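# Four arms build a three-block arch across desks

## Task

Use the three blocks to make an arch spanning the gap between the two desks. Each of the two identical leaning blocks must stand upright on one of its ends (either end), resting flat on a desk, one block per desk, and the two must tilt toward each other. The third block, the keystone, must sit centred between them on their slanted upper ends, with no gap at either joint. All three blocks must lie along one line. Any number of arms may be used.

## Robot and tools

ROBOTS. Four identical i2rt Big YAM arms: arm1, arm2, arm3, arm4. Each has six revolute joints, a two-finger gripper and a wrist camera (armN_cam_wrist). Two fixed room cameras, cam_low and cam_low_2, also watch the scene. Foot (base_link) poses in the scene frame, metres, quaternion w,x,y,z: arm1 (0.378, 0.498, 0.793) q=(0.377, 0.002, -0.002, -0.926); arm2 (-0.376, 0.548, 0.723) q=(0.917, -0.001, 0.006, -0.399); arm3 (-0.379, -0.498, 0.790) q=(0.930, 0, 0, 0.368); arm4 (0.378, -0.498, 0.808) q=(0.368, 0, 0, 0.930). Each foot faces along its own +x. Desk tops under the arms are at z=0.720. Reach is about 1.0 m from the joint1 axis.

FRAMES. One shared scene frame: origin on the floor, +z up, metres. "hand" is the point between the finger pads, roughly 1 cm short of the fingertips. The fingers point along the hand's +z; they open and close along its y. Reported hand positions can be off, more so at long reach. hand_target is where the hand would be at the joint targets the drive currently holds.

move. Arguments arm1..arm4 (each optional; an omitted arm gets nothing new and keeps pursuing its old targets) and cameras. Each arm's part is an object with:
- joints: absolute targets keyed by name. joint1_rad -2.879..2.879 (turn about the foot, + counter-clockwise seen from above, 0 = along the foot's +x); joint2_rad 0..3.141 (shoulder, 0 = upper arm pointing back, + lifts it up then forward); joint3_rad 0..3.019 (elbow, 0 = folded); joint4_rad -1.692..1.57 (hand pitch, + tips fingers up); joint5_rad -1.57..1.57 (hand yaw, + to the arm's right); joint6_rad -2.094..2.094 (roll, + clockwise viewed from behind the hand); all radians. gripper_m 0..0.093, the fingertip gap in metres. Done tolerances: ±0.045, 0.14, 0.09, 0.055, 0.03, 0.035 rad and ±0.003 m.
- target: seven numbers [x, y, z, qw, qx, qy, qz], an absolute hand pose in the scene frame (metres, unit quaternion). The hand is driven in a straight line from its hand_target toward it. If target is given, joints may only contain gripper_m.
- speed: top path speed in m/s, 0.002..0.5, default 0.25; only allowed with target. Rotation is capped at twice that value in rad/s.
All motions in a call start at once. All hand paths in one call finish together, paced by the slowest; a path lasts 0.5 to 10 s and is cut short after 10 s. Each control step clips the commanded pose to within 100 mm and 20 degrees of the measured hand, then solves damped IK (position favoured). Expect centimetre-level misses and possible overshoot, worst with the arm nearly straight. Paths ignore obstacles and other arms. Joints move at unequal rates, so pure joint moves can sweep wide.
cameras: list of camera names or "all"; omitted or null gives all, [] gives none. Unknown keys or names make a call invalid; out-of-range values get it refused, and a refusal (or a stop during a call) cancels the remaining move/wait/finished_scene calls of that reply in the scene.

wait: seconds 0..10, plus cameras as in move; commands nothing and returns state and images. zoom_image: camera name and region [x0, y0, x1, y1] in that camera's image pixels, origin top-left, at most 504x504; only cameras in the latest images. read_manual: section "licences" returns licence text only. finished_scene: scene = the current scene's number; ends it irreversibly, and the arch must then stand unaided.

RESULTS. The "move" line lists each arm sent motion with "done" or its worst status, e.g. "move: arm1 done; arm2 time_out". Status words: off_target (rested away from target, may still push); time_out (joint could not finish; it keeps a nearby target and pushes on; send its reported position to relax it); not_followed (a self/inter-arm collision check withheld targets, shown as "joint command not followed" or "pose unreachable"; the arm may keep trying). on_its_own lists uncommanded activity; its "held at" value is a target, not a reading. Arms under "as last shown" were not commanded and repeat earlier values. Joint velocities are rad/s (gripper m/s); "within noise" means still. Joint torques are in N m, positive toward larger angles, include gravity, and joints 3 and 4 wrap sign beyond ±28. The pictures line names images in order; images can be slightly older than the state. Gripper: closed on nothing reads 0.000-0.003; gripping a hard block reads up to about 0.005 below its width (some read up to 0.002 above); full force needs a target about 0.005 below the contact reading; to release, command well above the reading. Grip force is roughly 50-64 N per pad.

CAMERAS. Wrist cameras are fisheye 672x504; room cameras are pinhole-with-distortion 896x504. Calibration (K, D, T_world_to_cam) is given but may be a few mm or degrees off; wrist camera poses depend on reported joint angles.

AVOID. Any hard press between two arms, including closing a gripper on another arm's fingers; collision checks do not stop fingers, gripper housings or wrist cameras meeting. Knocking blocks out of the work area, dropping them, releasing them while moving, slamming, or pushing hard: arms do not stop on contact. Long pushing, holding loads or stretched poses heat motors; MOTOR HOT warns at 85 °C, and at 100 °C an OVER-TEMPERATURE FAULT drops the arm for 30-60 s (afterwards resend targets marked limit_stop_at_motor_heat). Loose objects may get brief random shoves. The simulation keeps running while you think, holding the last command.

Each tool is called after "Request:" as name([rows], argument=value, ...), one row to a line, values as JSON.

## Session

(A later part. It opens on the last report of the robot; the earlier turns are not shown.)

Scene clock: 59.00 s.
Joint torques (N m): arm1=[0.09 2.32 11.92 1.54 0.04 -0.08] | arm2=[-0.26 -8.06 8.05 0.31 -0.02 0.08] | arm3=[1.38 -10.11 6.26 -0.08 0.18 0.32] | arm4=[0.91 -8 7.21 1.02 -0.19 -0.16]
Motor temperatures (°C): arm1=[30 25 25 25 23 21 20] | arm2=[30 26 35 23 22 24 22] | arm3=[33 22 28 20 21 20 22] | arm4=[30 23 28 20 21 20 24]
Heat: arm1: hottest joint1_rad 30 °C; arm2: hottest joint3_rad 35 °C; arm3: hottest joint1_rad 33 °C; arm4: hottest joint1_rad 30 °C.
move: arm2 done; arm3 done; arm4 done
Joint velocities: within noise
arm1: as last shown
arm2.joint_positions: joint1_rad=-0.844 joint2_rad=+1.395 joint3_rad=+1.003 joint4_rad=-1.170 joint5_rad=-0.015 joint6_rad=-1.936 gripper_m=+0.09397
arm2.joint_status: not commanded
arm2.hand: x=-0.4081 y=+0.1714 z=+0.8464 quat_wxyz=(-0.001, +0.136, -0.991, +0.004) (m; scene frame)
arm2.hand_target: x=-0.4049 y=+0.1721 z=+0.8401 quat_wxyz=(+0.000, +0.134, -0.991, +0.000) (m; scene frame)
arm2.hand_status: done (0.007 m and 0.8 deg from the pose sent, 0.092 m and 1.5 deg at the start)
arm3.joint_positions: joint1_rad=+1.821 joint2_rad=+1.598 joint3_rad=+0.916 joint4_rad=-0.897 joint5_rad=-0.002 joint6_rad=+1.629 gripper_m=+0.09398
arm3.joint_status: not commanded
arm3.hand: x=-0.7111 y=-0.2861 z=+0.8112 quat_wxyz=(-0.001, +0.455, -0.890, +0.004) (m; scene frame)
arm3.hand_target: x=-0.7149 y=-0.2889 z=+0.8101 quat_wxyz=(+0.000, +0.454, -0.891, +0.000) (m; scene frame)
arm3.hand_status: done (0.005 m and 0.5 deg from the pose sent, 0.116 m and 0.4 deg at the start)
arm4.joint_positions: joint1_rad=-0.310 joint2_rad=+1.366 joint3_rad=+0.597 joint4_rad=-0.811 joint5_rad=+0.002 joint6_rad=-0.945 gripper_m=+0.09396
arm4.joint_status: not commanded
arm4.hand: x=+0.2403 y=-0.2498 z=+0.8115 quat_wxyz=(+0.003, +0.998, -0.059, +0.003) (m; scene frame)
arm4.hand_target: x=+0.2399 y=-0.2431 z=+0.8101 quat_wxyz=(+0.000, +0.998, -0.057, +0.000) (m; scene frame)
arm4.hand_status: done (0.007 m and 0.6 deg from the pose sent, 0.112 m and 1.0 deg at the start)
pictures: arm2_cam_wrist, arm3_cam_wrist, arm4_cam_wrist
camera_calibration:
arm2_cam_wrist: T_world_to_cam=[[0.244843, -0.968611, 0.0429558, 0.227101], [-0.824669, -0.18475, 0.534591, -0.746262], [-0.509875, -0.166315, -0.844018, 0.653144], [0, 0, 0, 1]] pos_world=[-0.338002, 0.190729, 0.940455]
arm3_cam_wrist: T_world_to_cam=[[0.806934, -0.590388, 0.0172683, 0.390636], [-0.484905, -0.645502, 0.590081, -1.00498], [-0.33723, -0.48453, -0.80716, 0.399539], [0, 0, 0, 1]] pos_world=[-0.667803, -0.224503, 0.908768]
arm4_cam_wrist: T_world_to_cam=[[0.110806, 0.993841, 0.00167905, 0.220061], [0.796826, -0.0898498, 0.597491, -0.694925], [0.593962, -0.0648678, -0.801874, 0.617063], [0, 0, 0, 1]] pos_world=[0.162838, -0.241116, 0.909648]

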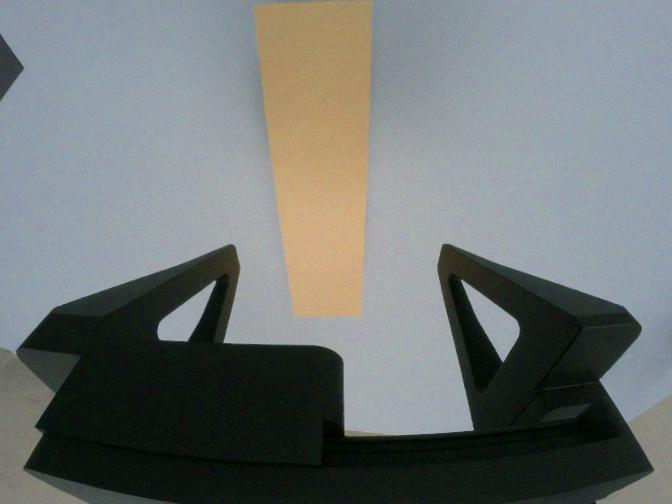

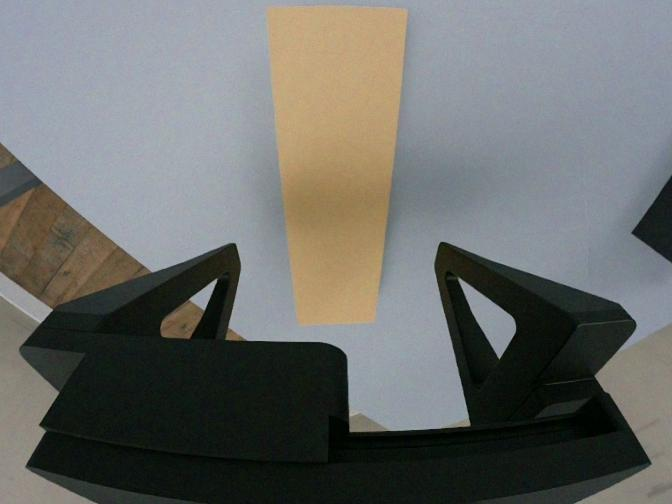

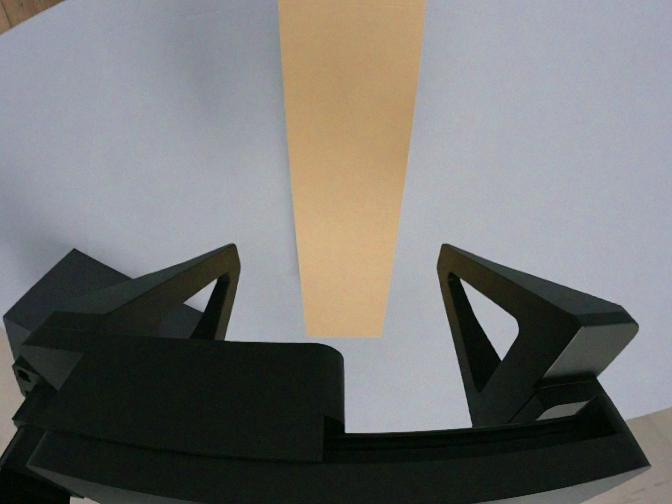

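Request:
move(arm4={"target":[0.24,-0.243,0.747,0,0.9984,-0.0567,0],"speed":0.12}, arm3={"target":[-0.715,-0.291,0.742,0,-0.454,0.891,0],"speed":0.12}, arm2={"target":[-0.401,0.178,0.745,0,-0.1322,0.9912,0],"speed":0.12}, cameras=["arm2_cam_wrist","arm3_cam_wrist","arm4_cam_wrist"])

Request:
move(arm4={"joints":{"gripper_m":0.051}}, arm3={"joints":{"gripper_m":0.051}}, arm2={"joints":{"gripper_m":0.051}}, cameras=["arm2_cam_wrist","arm3_cam_wrist","arm4_cam_wrist"])

Scene clock: 65.33 s.
Joint torques (N m): arm1=[0.21 2.32 11.96 1.51 0.04 -0.08] | arm2=[-0.38 -8.29 6.91 0.38 0.02 0.08] | arm3=[1.96 -10.46 4.92 0.09 0.21 0.29] | arm4=[0.85 -9.05 5.12 0.99 -0.16 -0.17]
Motor temperatures (°C): arm1=[30 25 25 25 23 21 20] | arm2=[30 26 34 23 22 24 22] | arm3=[33 22 28 20 21 20 22] | arm4=[30 23 29 20 21 20 24]
Heat: arm1: hottest joint1_rad 30 °C; arm2: hottest joint3_rad 34 °C; arm3: hottest joint1_rad 33 °C; arm4: hottest joint1_rad 30 °C.
move: arm2 done; arm3 done; arm4 done
Joint velocities: within noise
arm1: as last shown
arm2.joint_positions: joint1_rad=-0.836 joint2_rad=+1.524 joint3_rad=+0.851 joint4_rad=-0.889 joint5_rad=-0.013 joint6_rad=-1.921 gripper_m=+0.09397
arm2.joint_status: not commanded
arm2.hand: x=-0.4057 y=+0.1764 z=+0.7507 quat_wxyz=(+0.000, +0.132, -0.991, +0.004) (m; scene frame)
arm2.hand_target: x=-0.4014 y=+0.1780 z=+0.7452 quat_wxyz=(+0.001, +0.132, -0.991, +0.000) (m; scene frame)
arm2.hand_status: done (0.008 m and 0.4 deg from the pose sent, 0.102 m and 0.6 deg at the start)
arm3.joint_positions: joint1_rad=+1.824 joint2_rad=+1.734 joint3_rad=+0.863 joint4_rad=-0.700 joint5_rad=-0.002 joint6_rad=+1.633 gripper_m=+0.09398
arm3.joint_status: not commanded
arm3.hand: x=-0.7133 y=-0.2859 z=+0.7458 quat_wxyz=(+0.001, +0.454, -0.891, +0.000) (m; scene frame)
arm3.hand_target: x=-0.7146 y=-0.2911 z=+0.7420 quat_wxyz=(+0.000, +0.454, -0.891, +0.000) (m; scene frame)
arm3.hand_status: done (0.007 m and 0.1 deg from the pose sent, 0.069 m and 0.5 deg at the start)
arm4.joint_positions: joint1_rad=-0.310 joint2_rad=+1.554 joint3_rad=+0.550 joint4_rad=-0.570 joint5_rad=+0.002 joint6_rad=-0.945 gripper_m=+0.09396
arm4.joint_status: not commanded
arm4.hand: x=+0.2383 y=-0.2461 z=+0.7501 quat_wxyz=(+0.001, +0.998, -0.059, +0.002) (m; scene frame)
arm4.hand_target: x=+0.2400 y=-0.2428 z=+0.7472 quat_wxyz=(+0.000, +0.998, -0.057, +0.000) (m; scene frame)
arm4.hand_status: done (0.005 m and 0.3 deg from the pose sent, 0.065 m and 0.6 deg at the start)
pictures: arm2_cam_wrist, arm3_cam_wrist, arm4_cam_wrist
camera_calibration:
arm2_cam_wrist: T_world_to_cam=[[0.238439, -0.970265, 0.0416154, 0.234179], [-0.825177, -0.179816, 0.535489, -0.693992], [-0.512083, -0.162021, -0.843516, 0.572341], [0, 0, 0, 1]] pos_world=[-0.335418, 0.195156, 0.844658]
arm3_cam_wrist: T_world_to_cam=[[0.805665, -0.592296, 0.00939179, 0.398061], [-0.482459, -0.646896, 0.590558, -0.966291], [-0.34371, -0.480323, -0.806941, 0.342721], [0, 0, 0, 1]] pos_world=[-0.669103, -0.224703, 0.843468]
arm4_cam_wrist: T_world_to_cam=[[0.111188, 0.993776, 0.00676435, 0.212773], [0.798584, -0.0933963, 0.594593, -0.655526], [0.591525, -0.0607098, -0.803998, 0.572408], [0, 0, 0, 1]] pos_world=[0.161241, -0.237922, 0.848547]

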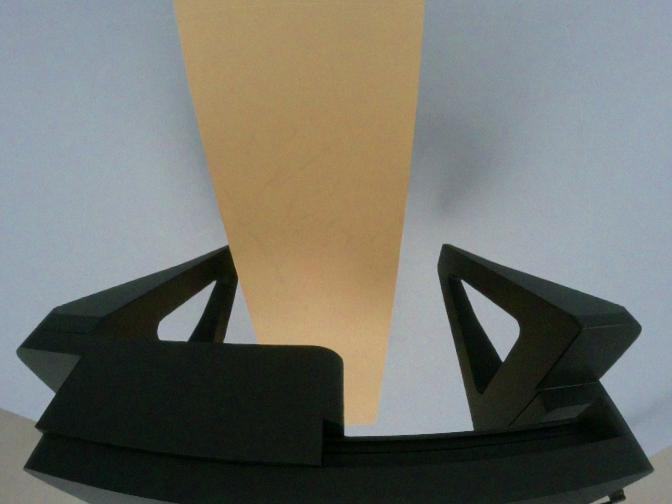

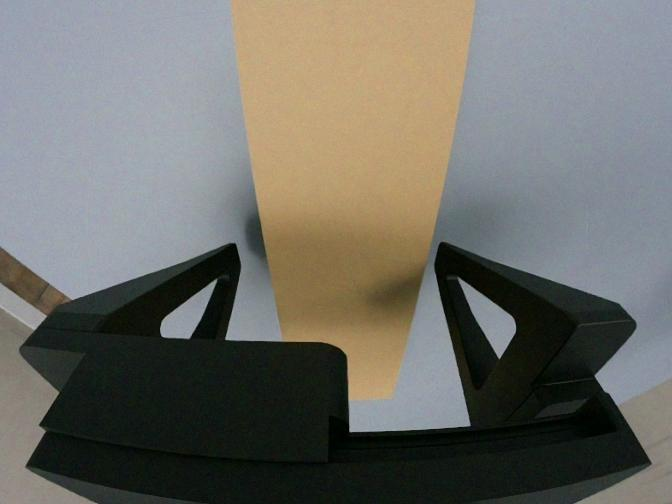

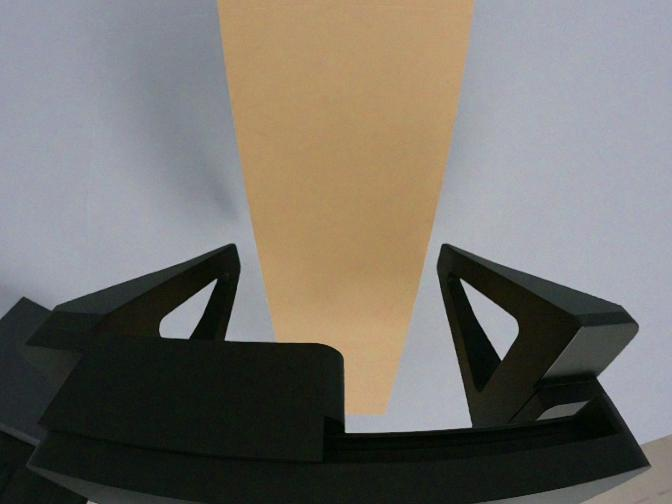

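Scene clock: 65.97 s.
Joint torques (N m): arm1=[0.03 2.32 11.97 1.51 0.06 -0.08] | arm2=[0.15 -8.35 7.16 0.32 -0.09 0.07] | arm3=[2.08 -10.58 4.96 -0.01 0.19 0.3] | arm4=[0.91 -9.11 5.16 0.96 -0.14 -0.16]
Motor temperatures (°C): arm1=[30 25 25 25 23 21 20] | arm2=[30 26 34 23 22 24 22] | arm3=[33 22 28 20 21 20 22] | arm4=[30 23 29 20 21 20 24]
Heat: arm1: hottest joint1_rad 30 °C; arm2: hottest joint3_rad 34 °C; arm3: hottest joint1_rad 33 °C; arm4: hottest joint1_rad 30 °C.
move: arm2 off_target; arm3 off_target; arm4 off_target
Joint velocities: within noise
arm1: as last shown
arm2.joint_positions: joint1_rad=-0.836 joint2_rad=+1.524 joint3_rad=+0.847 joint4_rad=-0.889 joint5_rad=-0.012 joint6_rad=-1.916 gripper_m=+0.05944
arm2.joint_status: gripper_m off_target (ended at +0.05947, target +0.05100)
arm2.hand: x=-0.4058 y=+0.1782 z=+0.7496 quat_wxyz=(+0.000, +0.130, -0.991, +0.002) (m; scene frame)
arm2.hand_target: x=-0.4013 y=+0.1781 z=+0.7451 quat_wxyz=(+0.000, +0.130, -0.992, +0.000) (m; scene frame)
arm2.hand_status: not commanded
arm3.joint_positions: joint1_rad=+1.824 joint2_rad=+1.734 joint3_rad=+0.862 joint4_rad=-0.699 joint5_rad=-0.002 joint6_rad=+1.635 gripper_m=+0.06120
arm3.joint_status: gripper_m off_target (ended at +0.06123, target +0.05100)
arm3.hand: x=-0.7131 y=-0.2860 z=+0.7455 quat_wxyz=(+0.001, +0.454, -0.891, +0.000) (m; scene frame)
arm3.hand_target: x=-0.7148 y=-0.2909 z=+0.7421 quat_wxyz=(+0.000, +0.454, -0.891, +0.000) (m; scene frame)
arm3.hand_status: not commanded
arm4.joint_positions: joint1_rad=-0.310 joint2_rad=+1.554 joint3_rad=+0.550 joint4_rad=-0.568 joint5_rad=+0.002 joint6_rad=-0.945 gripper_m=+0.05836
arm4.joint_status: gripper_m off_target (ended at +0.05839, target +0.05100)
arm4.hand: x=+0.2383 y=-0.2458 z=+0.7500 quat_wxyz=(+0.000, +0.998, -0.059, +0.001) (m; scene frame)
arm4.hand_target: x=+0.2401 y=-0.2429 z=+0.7471 quat_wxyz=(+0.000, +0.998, -0.057, +0.000) (m; scene frame)
arm4.hand_status: not commanded
pictures: arm2_cam_wrist, arm3_cam_wrist, arm4_cam_wrist
camera_calibration:
arm2_cam_wrist: T_world_to_cam=[[0.234036, -0.971505, 0.0374771, 0.237558], [-0.825334, -0.178154, 0.535803, -0.69377], [-0.513859, -0.156328, -0.843511, 0.569922], [0, 0, 0, 1]] pos_world=[-0.33533, 0.196286, 0.843556]
arm3_cam_wrist: T_world_to_cam=[[0.804764, -0.593527, 0.0089909, 0.397163], [-0.483249, -0.646291, 0.590574, -0.966505], [-0.344711, -0.479617, -0.806933, 0.341969], [0, 0, 0, 1]] pos_world=[-0.668804, -0.224902, 0.843168]
arm4_cam_wrist: T_world_to_cam=[[0.111621, 0.993721, 0.00763548, 0.211654], [0.798838, -0.0942955, 0.59411, -0.655342], [0.5911, -0.0602158, -0.804347, 0.572908], [0, 0, 0, 1]] pos_world=[0.161241, -0.237622, 0.848547]

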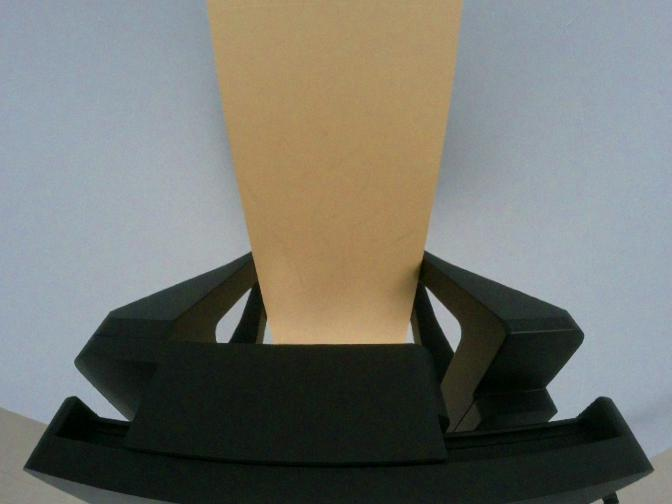

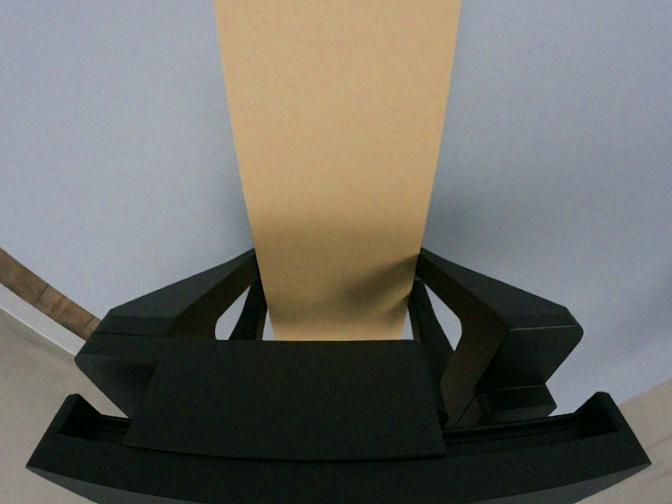

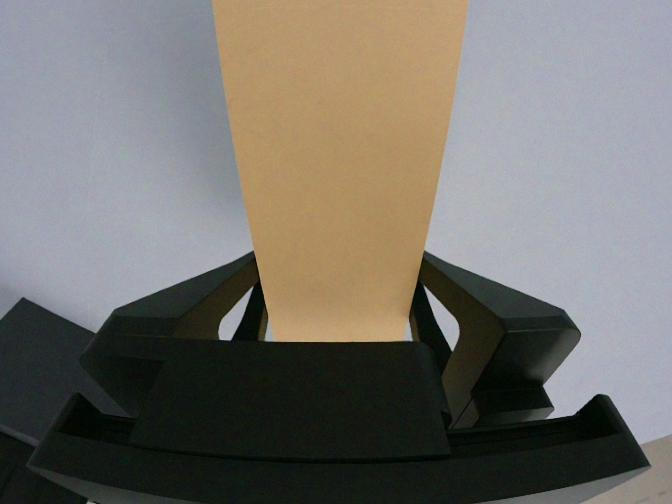

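Request:
move(arm4={"target":[0.24,-0.243,0.95,0,0.9984,-0.0567,0]}, arm3={"target":[-0.70,-0.291,0.98,0,-0.454,0.891,0]}, arm2={"target":[-0.401,0.178,0.95,0,-0.1322,0.9912,0]}, cameras=[])

Request:
move(arm4={"target":[0.28,0.0,0.96,0,1,0,0]}, arm3={"target":[-0.50,-0.15,1.15,0,-0.17365,0.98481,0]}, arm2={"target":[-0.28,0.0,0.96,0,0,1,0]})

Scene clock: 70.70 s.
Joint torques (N m): arm1=[0.09 2.26 11.97 1.54 0.05 -0.08] | arm2=[-0.67 -8.82 15.5 -0.65 -0.12 -0.05] | arm3=[0.03 -9.35 13.45 -0.8 0.24 0.11] | arm4=[1.03 -9.05 13.39 -0.47 -0.12 -0.17]
Motor temperatures (°C): arm1=[30 25 25 25 23 21 20] | arm2=[30 26 34 23 22 24 22] | arm3=[33 22 28 20 21 20 23] | arm4=[30 23 29 20 21 20 24]
Heat: arm1: hottest joint1_rad 30 °C; arm2: hottest joint3_rad 34 °C; arm3: hottest joint1_rad 33 °C; arm4: hottest joint1_rad 30 °C.
move: arm2 off_target; arm3 off_target; arm4 off_target
Joint velocities: within noise
arm1: as last shown
arm2.joint_positions: joint1_rad=-0.835 joint2_rad=+1.318 joint3_rad=+1.122 joint4_rad=-1.452 joint5_rad=-0.012 joint6_rad=-1.913 gripper_m=+0.05944
arm2.joint_status: not commanded
arm2.hand: x=-0.4018 y=+0.2001 z=+0.9174 quat_wxyz=(-0.009, +0.128, -0.991, -0.039) (m; scene frame)
arm2.hand_target: x=-0.4007 y=+0.1803 z=+0.9499 quat_wxyz=(+0.000, +0.131, -0.991, +0.000) (m; scene frame)
arm2.hand_status: off_target (0.039 m and 4.6 deg from the pose sent, 0.200 m and 0.3 deg at the start)
arm3.joint_positions: joint1_rad=+1.824 joint2_rad=+1.365 joint3_rad=+1.075 joint4_rad=-1.348 joint5_rad=-0.002 joint6_rad=+1.633 gripper_m=+0.06120
arm3.joint_status: not commanded
arm3.hand: x=-0.6830 y=-0.3050 z=+0.9513 quat_wxyz=(-0.016, +0.454, -0.890, +0.029) (m; scene frame)
arm3.hand_target: x=-0.6992 y=-0.2915 z=+0.9800 quat_wxyz=(+0.001, +0.455, -0.891, -0.002) (m; scene frame)
arm3.hand_status: off_target (0.036 m and 3.8 deg from the pose sent, 0.235 m and 0.2 deg at the start)
arm4.joint_positions: joint1_rad=-0.310 joint2_rad=+1.156 joint3_rad=+0.760 joint4_rad=-1.249 joint5_rad=+0.002 joint6_rad=-0.950 gripper_m=+0.05836
arm4.joint_status: not commanded
arm4.hand: x=+0.2493 y=-0.2656 z=+0.9199 quat_wxyz=(+0.031, +0.998, -0.057, +0.021) (m; scene frame)
arm4.hand_target: x=+0.2408 y=-0.2445 z=+0.9497 quat_wxyz=(+0.000, +0.999, -0.055, +0.000) (m; scene frame)
arm4.hand_status: off_target (0.039 m and 4.3 deg from the pose sent, 0.200 m and 0.3 deg at the start)
pictures: none
No camera images: "cameras" was empty.

Scene clock: 72.90 s.
Joint torques (N m): arm1=[-0.03 2.37 11.97 1.5 0.04 -0.08] | arm2=[-0.62 -16.97 15.79 -0.51 0.01 0.05] | arm3=[-0.09 -8.23 14.48 -0.53 -0.05 0.03] | arm4=[1.44 -16.79 13.83 -0.5 -0.18 -0.19]
Motor temperatures (°C): arm1=[30 25 25 25 23 21 20] | arm2=[30 26 35 22 22 24 22] | arm3=[33 22 29 20 21 20 23] | arm4=[30 24 30 20 21 20 24]
Heat: arm1: hottest joint1_rad 30 °C; arm2: hottest joint3_rad 35 °C; arm3: hottest joint1_rad 33 °C; arm4: hottest joint1_rad 30 °C.
move: arm2 off_target; arm3 off_target; arm4 off_target
Joint velocities: within noise
arm1: as last shown
arm2.joint_positions: joint1_rad=-0.592 joint2_rad=+1.797 joint3_rad=+1.706 joint4_rad=-1.550 joint5_rad=-0.015 joint6_rad=-1.418 gripper_m=+0.05944
arm2.joint_status: not commanded
arm2.hand: x=-0.2872 y=+0.0186 z=+0.9256 quat_wxyz=(+0.004, +0.002, -0.999, -0.037) (m; scene frame)
arm2.hand_target: x=-0.2807 y=+0.0022 z=+0.9600 quat_wxyz=(+0.000, +0.000, -1.000, +0.001) (m; scene frame)
arm2.hand_status: off_target (0.040 m and 4.3 deg from the pose sent, 0.238 m and 15.4 deg at the start)
arm3.joint_positions: joint1_rad=+1.166 joint2_rad=+1.251 joint3_rad=+1.404 joint4_rad=-1.671 joint5_rad=+0.004 joint6_rad=+1.581 gripper_m=+0.06120
arm3.joint_status: not commanded
arm3.hand: x=-0.4990 y=-0.1616 z=+1.1146 quat_wxyz=(+0.003, +0.168, -0.985, -0.026) (m; scene frame)
arm3.hand_target: x=-0.4993 y=-0.1525 z=+1.1484 quat_wxyz=(+0.011, +0.170, -0.983, -0.064) (m; scene frame)
arm3.hand_status: off_target (0.037 m and 3.1 deg from the pose sent, 0.311 m and 34.2 deg at the start; a joint's target at an end of its range on 39 of 66 steps)
arm4.joint_positions: joint1_rad=-0.618 joint2_rad=+1.704 joint3_rad=+1.357 joint4_rad=-1.291 joint5_rad=+0.000 joint6_rad=-1.357 gripper_m=+0.05836
arm4.joint_status: not commanded
arm4.hand: x=+0.2822 y=-0.0251 z=+0.9295 quat_wxyz=(+0.033, +0.999, -0.007, +0.007) (m; scene frame)
arm4.hand_target: x=+0.2802 y=-0.0023 z=+0.9602 quat_wxyz=(+0.000, +1.000, -0.002, +0.000) (m; scene frame)
arm4.hand_status: off_target (0.040 m and 3.9 deg from the pose sent, 0.270 m and 7.8 deg at the start)
pictures: arm1_cam_wrist, arm2_cam_wrist, arm3_cam_wrist, arm4_cam_wrist, cam_low, cam_low_2
camera_calibration:
arm2_cam_wrist: T_world_to_cam=[[-0.0197933, -0.999024, -0.0394999, 0.0470018], [-0.839888, -0.00481862, 0.542738, -0.732326], [-0.542398, 0.0439181, -0.838973, 0.738193], [0, 0, 0, 1]] pos_world=[-0.213748, 0.0110071, 1.01864]
arm3_cam_wrist: T_world_to_cam=[[0.324531, -0.944883, -0.0433179, 0.0572995], [-0.757548, -0.287066, 0.586272, -1.07467], [-0.566393, -0.157448, -0.808956, 0.716887], [0, 0, 0, 1]] pos_world=[-0.426668, -0.141487, 1.21246]
arm4_cam_wrist: T_world_to_cam=[[0.00857803, 0.998312, -0.0574444, 0.0757587], [0.797691, 0.0278103, 0.602424, -0.780536], [0.603005, -0.0509905, -0.796106, 0.693788], [0, 0, 0, 1]] pos_world=[0.203619, -0.0185473, 1.02689]

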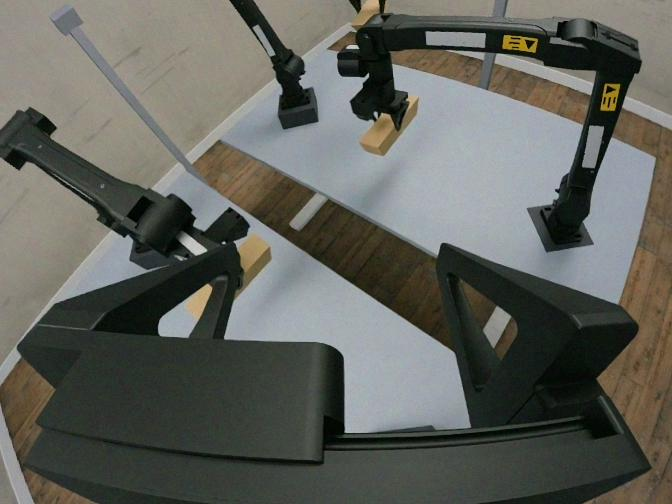

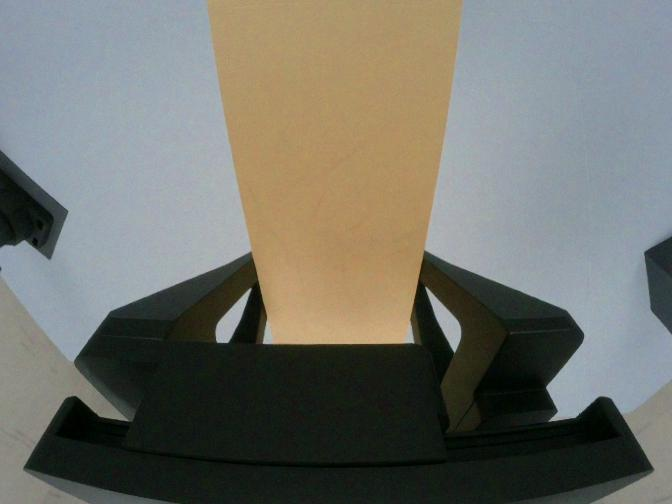

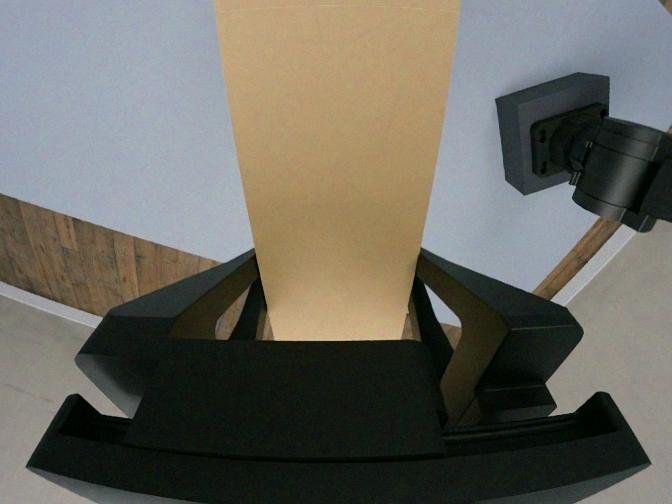

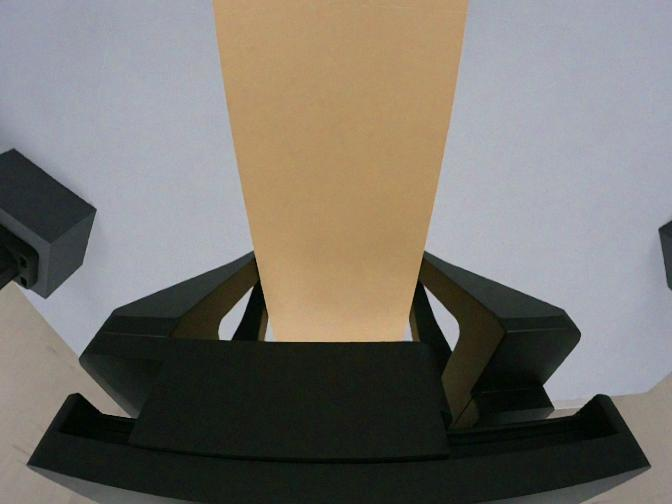

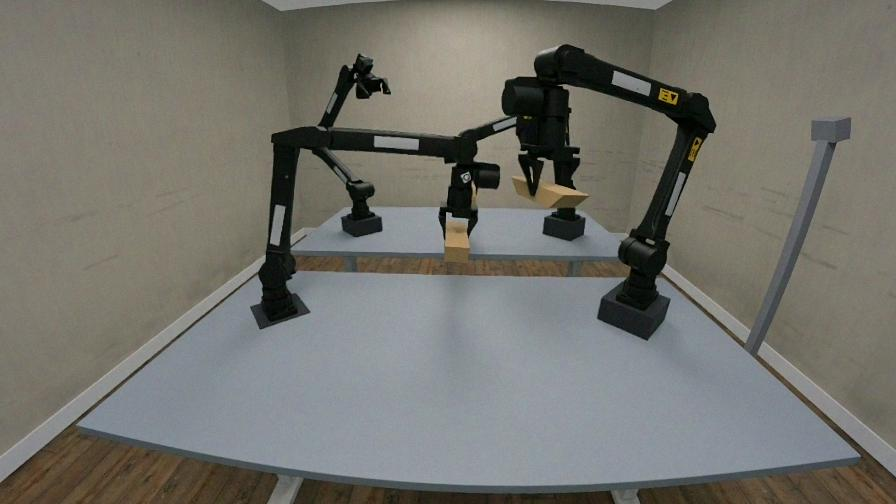

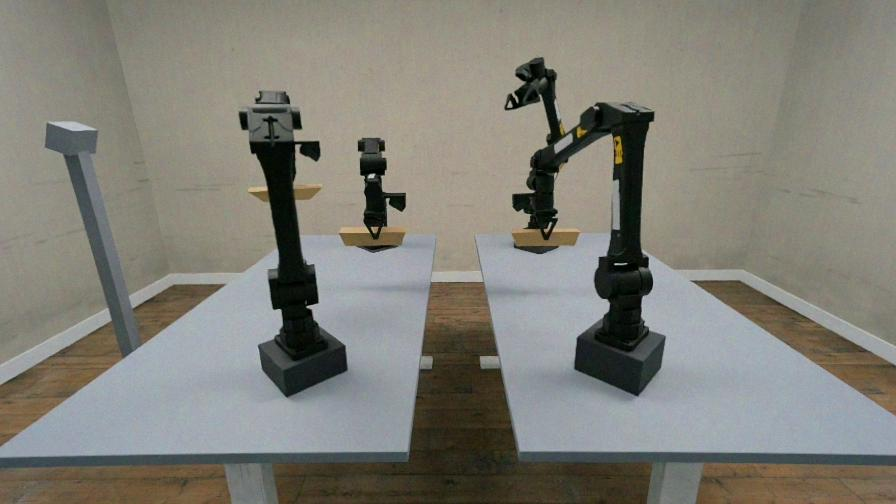

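Request:
zoom_image(camera="cam_low_2", region=[330, 200, 600, 260])

Request:
zoom_image(camera="cam_low_2", region=[240, 170, 340, 210])

Request:
zoom_image(camera="cam_low", region=[500, 150, 600, 220])

Scaled by 1.867 from the camera's 896x504 image, which has a finer 1280x720 frame.

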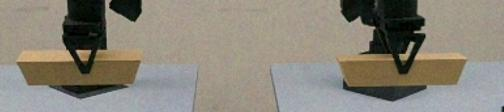

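Scaled by 5.040 from the camera's 896x504 image, which has a finer 1280x720 frame.

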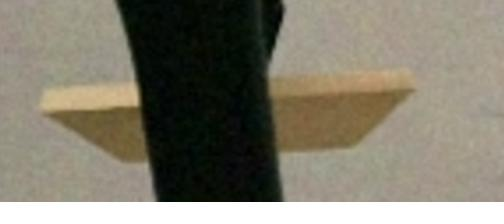

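Scaled by 5.040 from the camera's 896x504 image, which has a finer 1280x720 frame.

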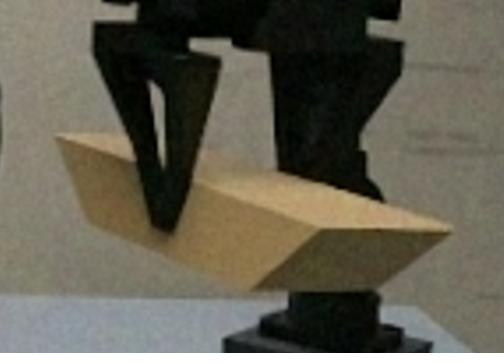

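Request:
move(arm4={"target":[0.17,0.0,0.95,0,-0.8241,0,0.5664]}, arm2={"target":[-0.17,0.0,0.95,0.5664,0,0.8241,0]})

Scene clock: 78.80 s.
Joint torques (N m): arm1=[-0.09 2.32 11.96 1.54 0.04 -0.09] | arm2=[-1.67 -17.9 9.24 0.5 -1.5 0.1] | arm3=[-0.15 -8.35 14.5 -0.65 -0.04 0.04] | arm4=[1.38 -17.67 8.81 1.48 -1.66 0.15]
Motor temperatures (°C): arm1=[30 25 26 25 23 21 20] | arm2=[30 26 36 22 23 24 23] | arm3=[33 22 32 20 21 20 23] | arm4=[30 24 30 20 21 20 25]
Heat: arm1: hottest joint1_rad 30 °C; arm2: hottest joint3_rad 36 °C; arm3: hottest joint1_rad 33 °C; arm4: hottest joint1_rad 30 °C.
move: arm2 off_target; arm4 off_target
Joint velocities: within noise
arm1, arm3: as last shown
arm2.joint_positions: joint1_rad=-0.665 joint2_rad=+1.819 joint3_rad=+1.469 joint4_rad=-1.059 joint5_rad=-1.184 joint6_rad=-1.370 gripper_m=+0.05944
arm2.joint_status: not commanded
arm2.hand: x=-0.1678 y=+0.0014 z=+0.9325 quat_wxyz=(-0.555, -0.003, -0.832, -0.014) (m; scene frame)
arm2.hand_target: x=-0.1696 y=-0.0001 z=+0.9491 quat_wxyz=(-0.566, +0.000, -0.824, -0.003) (m; scene frame)
arm2.hand_status: off_target (0.018 m and 2.3 deg from the pose sent, 0.121 m and 69.5 deg at the start)
arm4.joint_positions: joint1_rad=-0.718 joint2_rad=+1.795 joint3_rad=+1.172 joint4_rad=-0.769 joint5_rad=-1.172 joint6_rad=-1.340 gripper_m=+0.05836
arm4.joint_status: not commanded
arm4.hand: x=+0.1695 y=-0.0089 z=+0.9309 quat_wxyz=(+0.018, +0.832, -0.005, -0.555) (m; scene frame)
arm4.hand_target: x=+0.1697 y=-0.0002 z=+0.9492 quat_wxyz=(+0.001, +0.824, +0.003, -0.566) (m; scene frame)
arm4.hand_status: off_target (0.021 m and 2.6 deg from the pose sent, 0.117 m and 69.9 deg at the start)
pictures: arm1_cam_wrist, arm2_cam_wrist, arm3_cam_wrist, arm4_cam_wrist, cam_low, cam_low_2
camera_calibration:
arm2_cam_wrist: T_world_to_cam=[[-0.031138, -0.998837, -0.0367995, 0.0280655], [-0.818108, 0.0466209, -0.573172, 0.408181], [0.574221, 0.0122586, -0.818608, 0.978004], [0, 0, 0, 1]] pos_world=[-0.226781, -0.00298581, 1.03559]
arm3_cam_wrist: T_world_to_cam=[[0.324531, -0.944883, -0.0433179, 0.0572995], [-0.757548, -0.287066, 0.586272, -1.07467], [-0.566393, -0.157448, -0.808956, 0.716887], [0, 0, 0, 1]] pos_world=[-0.426668, -0.141487, 1.21246]
arm4_cam_wrist: T_world_to_cam=[[-0.00592576, 0.999631, -0.0265157, 0.0343244], [0.855558, -0.00865884, -0.517635, 0.340627], [-0.517674, -0.0257531, -0.85519, 1.00889], [0, 0, 0, 1]] pos_world=[0.231052, -0.00538035, 1.04002]

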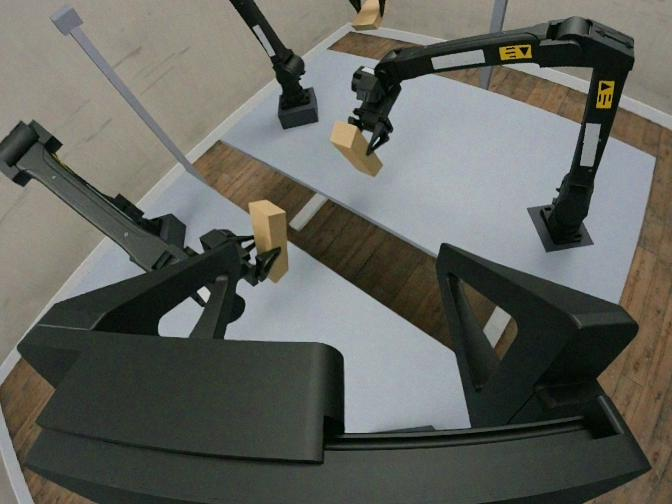

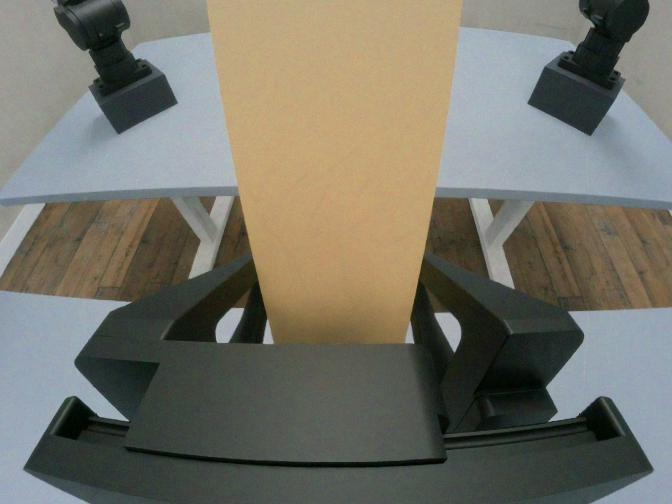

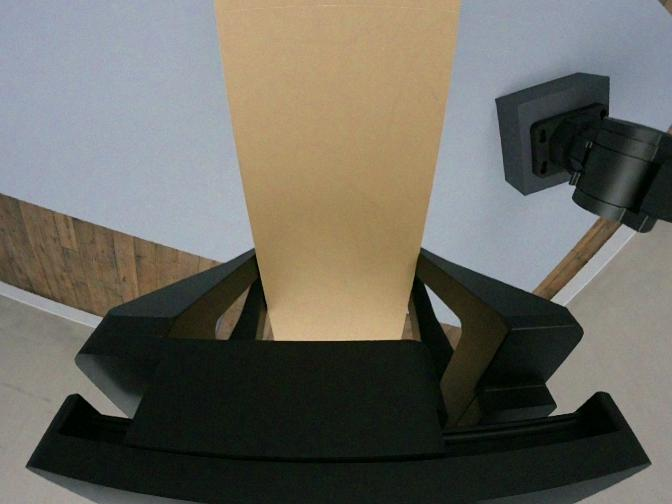

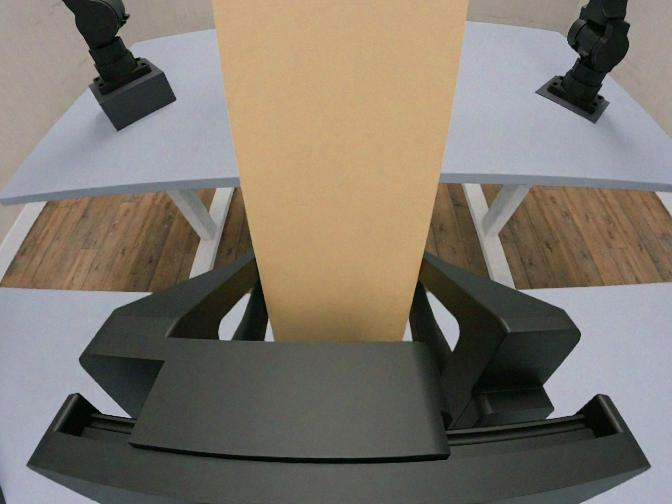

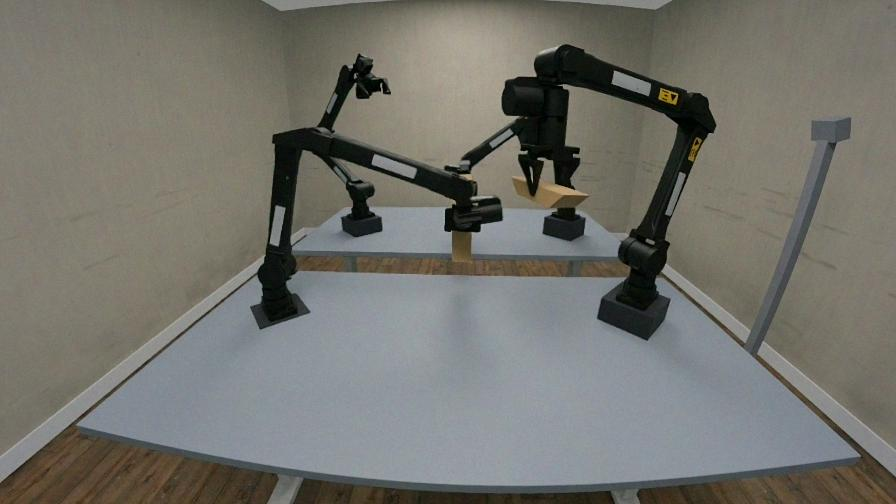

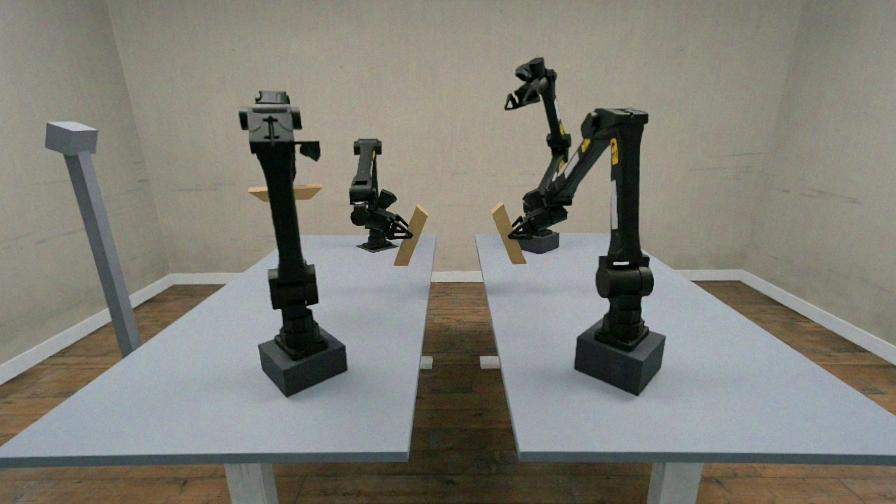

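Request:
zoom_image(camera="cam_low_2", region=[380, 190, 540, 280])

Scaled by 3.150 from the camera's 896x504 image, which has a finer 1280x720 frame.

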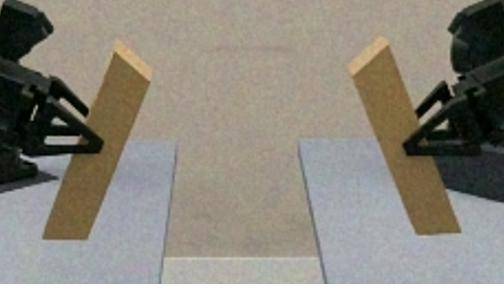

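Request:
move(arm4={"target":[0.123,0.008,0.87,0,-0.8241,0,0.5664],"speed":0.15}, arm2={"target":[-0.123,-0.001,0.87,0.5664,0,0.8241,0],"speed":0.15}, arm3={"target":[-0.35,-0.1,1.2,0,-0.08716,0.99619,0],"speed":0.15})

Request:
zoom_image(camera="cam_low_2", region=[380, 190, 540, 290])

Request:
zoom_image(camera="cam_low", region=[400, 150, 560, 290])

Scene clock: 85.00 s.
Joint torques (N m): arm1=[-0.03 2.32 11.97 1.5 0.05 -0.09] | arm2=[-0.32 -17.67 8.8 1.17 -0.95 0.06] | arm3=[0.15 -8.06 14.63 -0.25 0.17 0.03] | arm4=[2.61 -18.37 7.82 2 -1.04 0.16]
Motor temperatures (°C): arm1=[30 25 26 25 23 21 20] | arm2=[30 27 35 22 24 24 23] | arm3=[33 22 35 20 21 20 23] | arm4=[30 25 31 20 22 20 25]
Heat: arm1: hottest joint1_rad 30 °C; arm2: hottest joint3_rad 35 °C; arm3: hottest joint3_rad 35 °C; arm4: hottest joint3_rad 31 °C.
move: arm2 off_target; arm3 off_target; arm4 off_target
Joint velocities: within noise
arm1.joint_positions: joint1_rad=+0.252 joint2_rad=+0.565 joint3_rad=+1.417 joint4_rad=-1.312 joint5_rad=+0.231 joint6_rad=+0.335 gripper_m=+0.09396
arm1.joint_status: not commanded
arm1.hand: x=+0.2345 y=+0.3433 z=+1.3639 quat_wxyz=(-0.255, -0.816, -0.228, +0.467) (m; scene frame)
arm1.hand_target: x=+0.2364 y=+0.3466 z=+1.3781 quat_wxyz=(-0.264, -0.808, -0.223, +0.477) (m; scene frame)
arm1.hand_status: not commanded
arm2.joint_positions: joint1_rad=-0.596 joint2_rad=+1.883 joint3_rad=+1.329 joint4_rad=-0.636 joint5_rad=-1.171 joint6_rad=-1.140 gripper_m=+0.05944
arm2.joint_status: not commanded
arm2.hand: x=-0.1295 y=-0.0009 z=+0.8576 quat_wxyz=(-0.561, -0.010, -0.828, -0.006) (m; scene frame)
arm2.hand_target: x=-0.1230 y=-0.0010 z=+0.8698 quat_wxyz=(-0.566, +0.000, -0.824, +0.000) (m; scene frame)
arm2.hand_status: off_target (0.014 m and 1.6 deg from the pose sent, 0.077 m and 2.3 deg at the start)
arm3.joint_positions: joint1_rad=+0.758 joint2_rad=+1.288 joint3_rad=+1.561 joint4_rad=-1.674 joint5_rad=-0.004 joint6_rad=+1.344 gripper_m=+0.06119
arm3.joint_status: not commanded
arm3.hand: x=-0.3550 y=-0.1084 z=+1.1640 quat_wxyz=(-0.010, +0.083, -0.993, -0.084) (m; scene frame)
arm3.hand_target: x=-0.3508 y=-0.1018 z=+1.1982 quat_wxyz=(-0.018, +0.086, -0.989, -0.122) (m; scene frame)
arm3.hand_status: off_target (0.037 m and 9.7 deg from the pose sent, 0.182 m and 9.8 deg at the start; a joint's target at an end of its range on 62 of 62 steps)
arm4.joint_positions: joint1_rad=-0.643 joint2_rad=+1.934 joint3_rad=+1.108 joint4_rad=-0.353 joint5_rad=-1.153 joint6_rad=-1.105 gripper_m=+0.05836
arm4.joint_status: not commanded
arm4.hand: x=+0.1303 y=+0.0002 z=+0.8543 quat_wxyz=(+0.014, +0.829, -0.014, -0.559) (m; scene frame)
arm4.hand_target: x=+0.1232 y=+0.0080 z=+0.8701 quat_wxyz=(+0.000, +0.824, +0.000, -0.566) (m; scene frame)
arm4.hand_status: off_target (0.019 m and 2.5 deg from the pose sent, 0.078 m and 2.6 deg at the start)
pictures: arm1_cam_wrist, arm2_cam_wrist, arm3_cam_wrist, arm4_cam_wrist, cam_low, cam_low_2
camera_calibration:
arm2_cam_wrist: T_world_to_cam=[[-0.0496244, -0.998267, -0.0316332, 0.017311], [-0.809864, 0.0587541, -0.583669, 0.406892], [0.584516, -0.00334566, -0.811376, 0.889824], [0, 0, 0, 1]] pos_world=[-0.18973, -0.00364855, 0.960019]
arm3_cam_wrist: T_world_to_cam=[[0.161186, -0.974544, -0.155831, 0.132678], [-0.801899, -0.221366, 0.554937, -0.951468], [-0.575306, 0.0355129, -0.817167, 0.874044], [0, 0, 0, 1]] pos_world=[-0.281524, -0.112363, 1.26292]
arm4_cam_wrist: T_world_to_cam=[[0.0135356, 0.999443, -0.0304971, 0.0237473], [0.850933, -0.0275306, -0.524553, 0.341172], [-0.5251, -0.0188508, -0.850832, 0.920549], [0, 0, 0, 1]] pos_world=[0.192744, 0.0030117, 0.962919]

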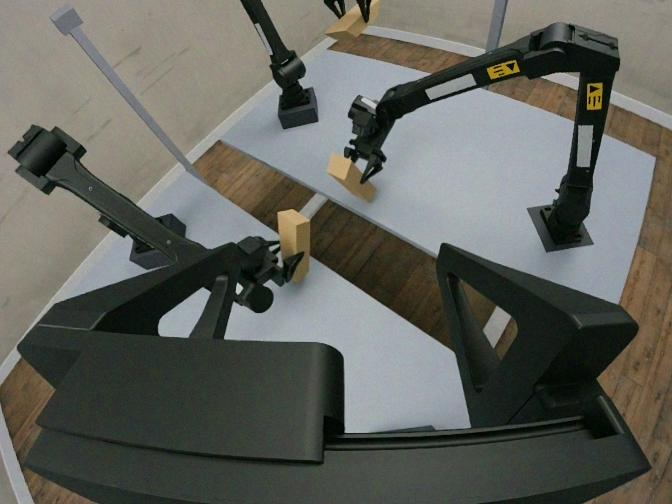

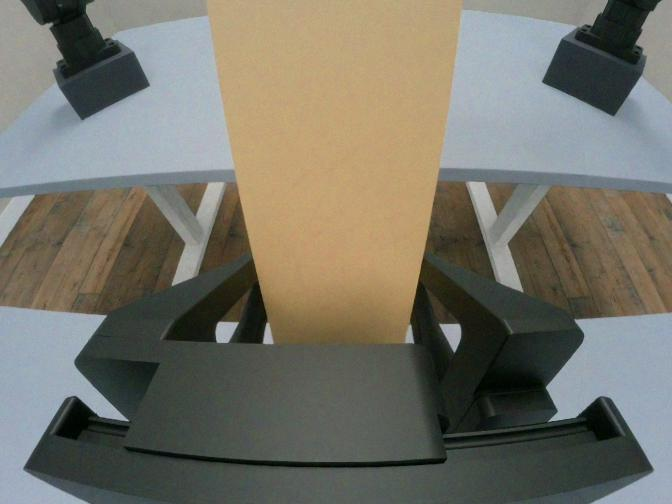

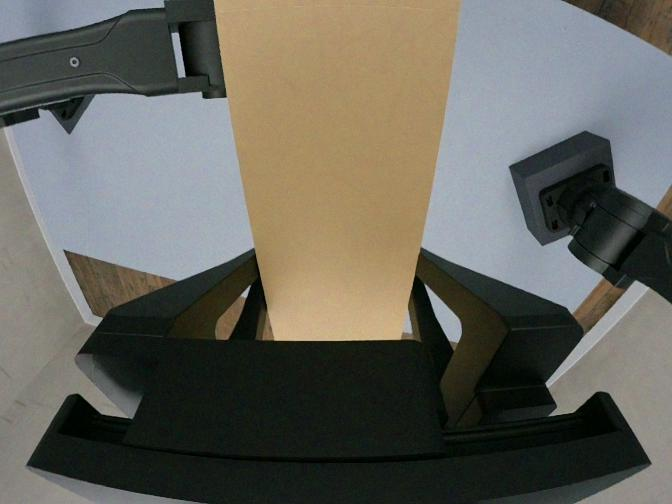

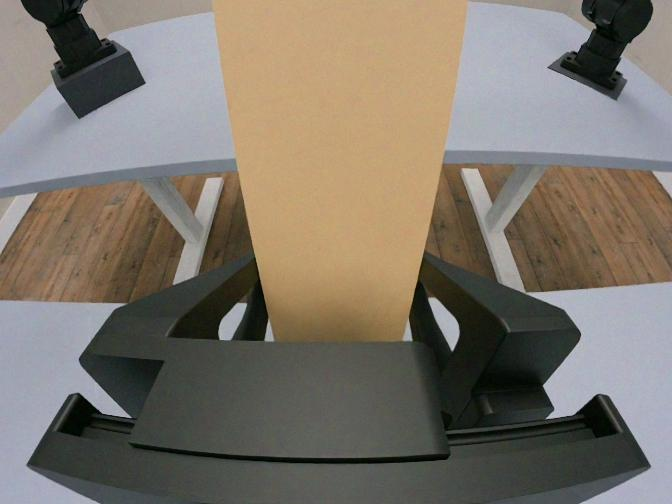

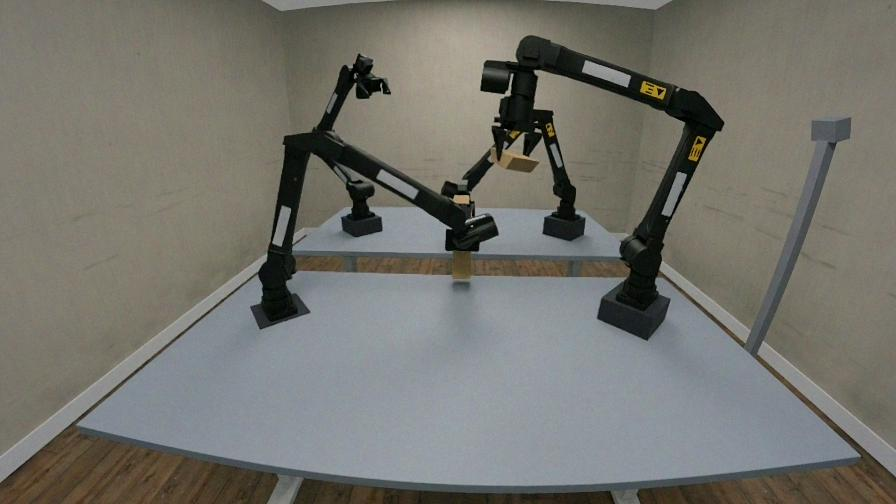

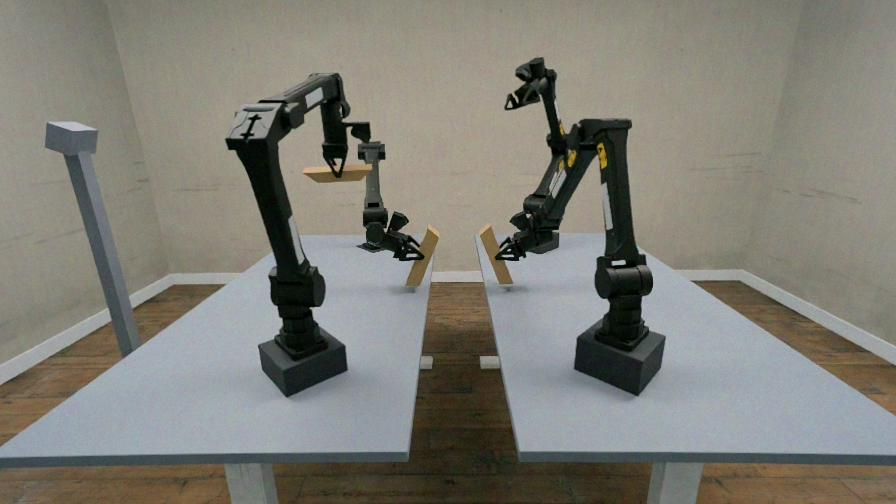

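Scaled by 3.150 from the camera's 896x504 image, which has a finer 1280x720 frame.

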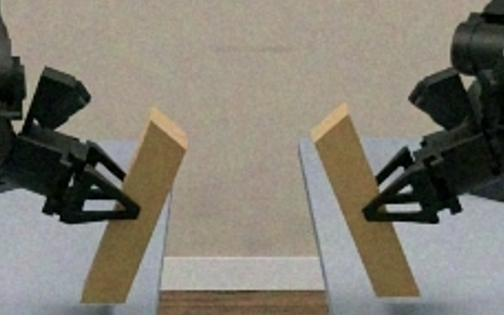

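Scaled by 3.150 from the camera's 896x504 image, which has a finer 1280x720 frame.

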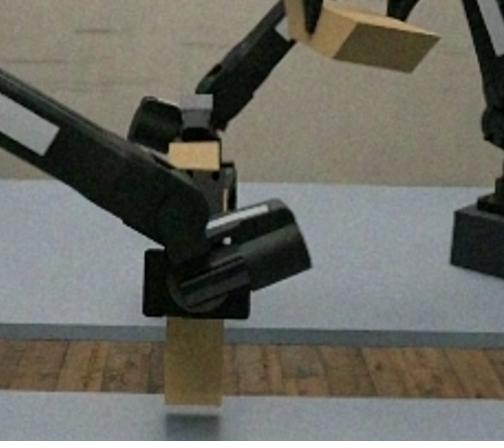

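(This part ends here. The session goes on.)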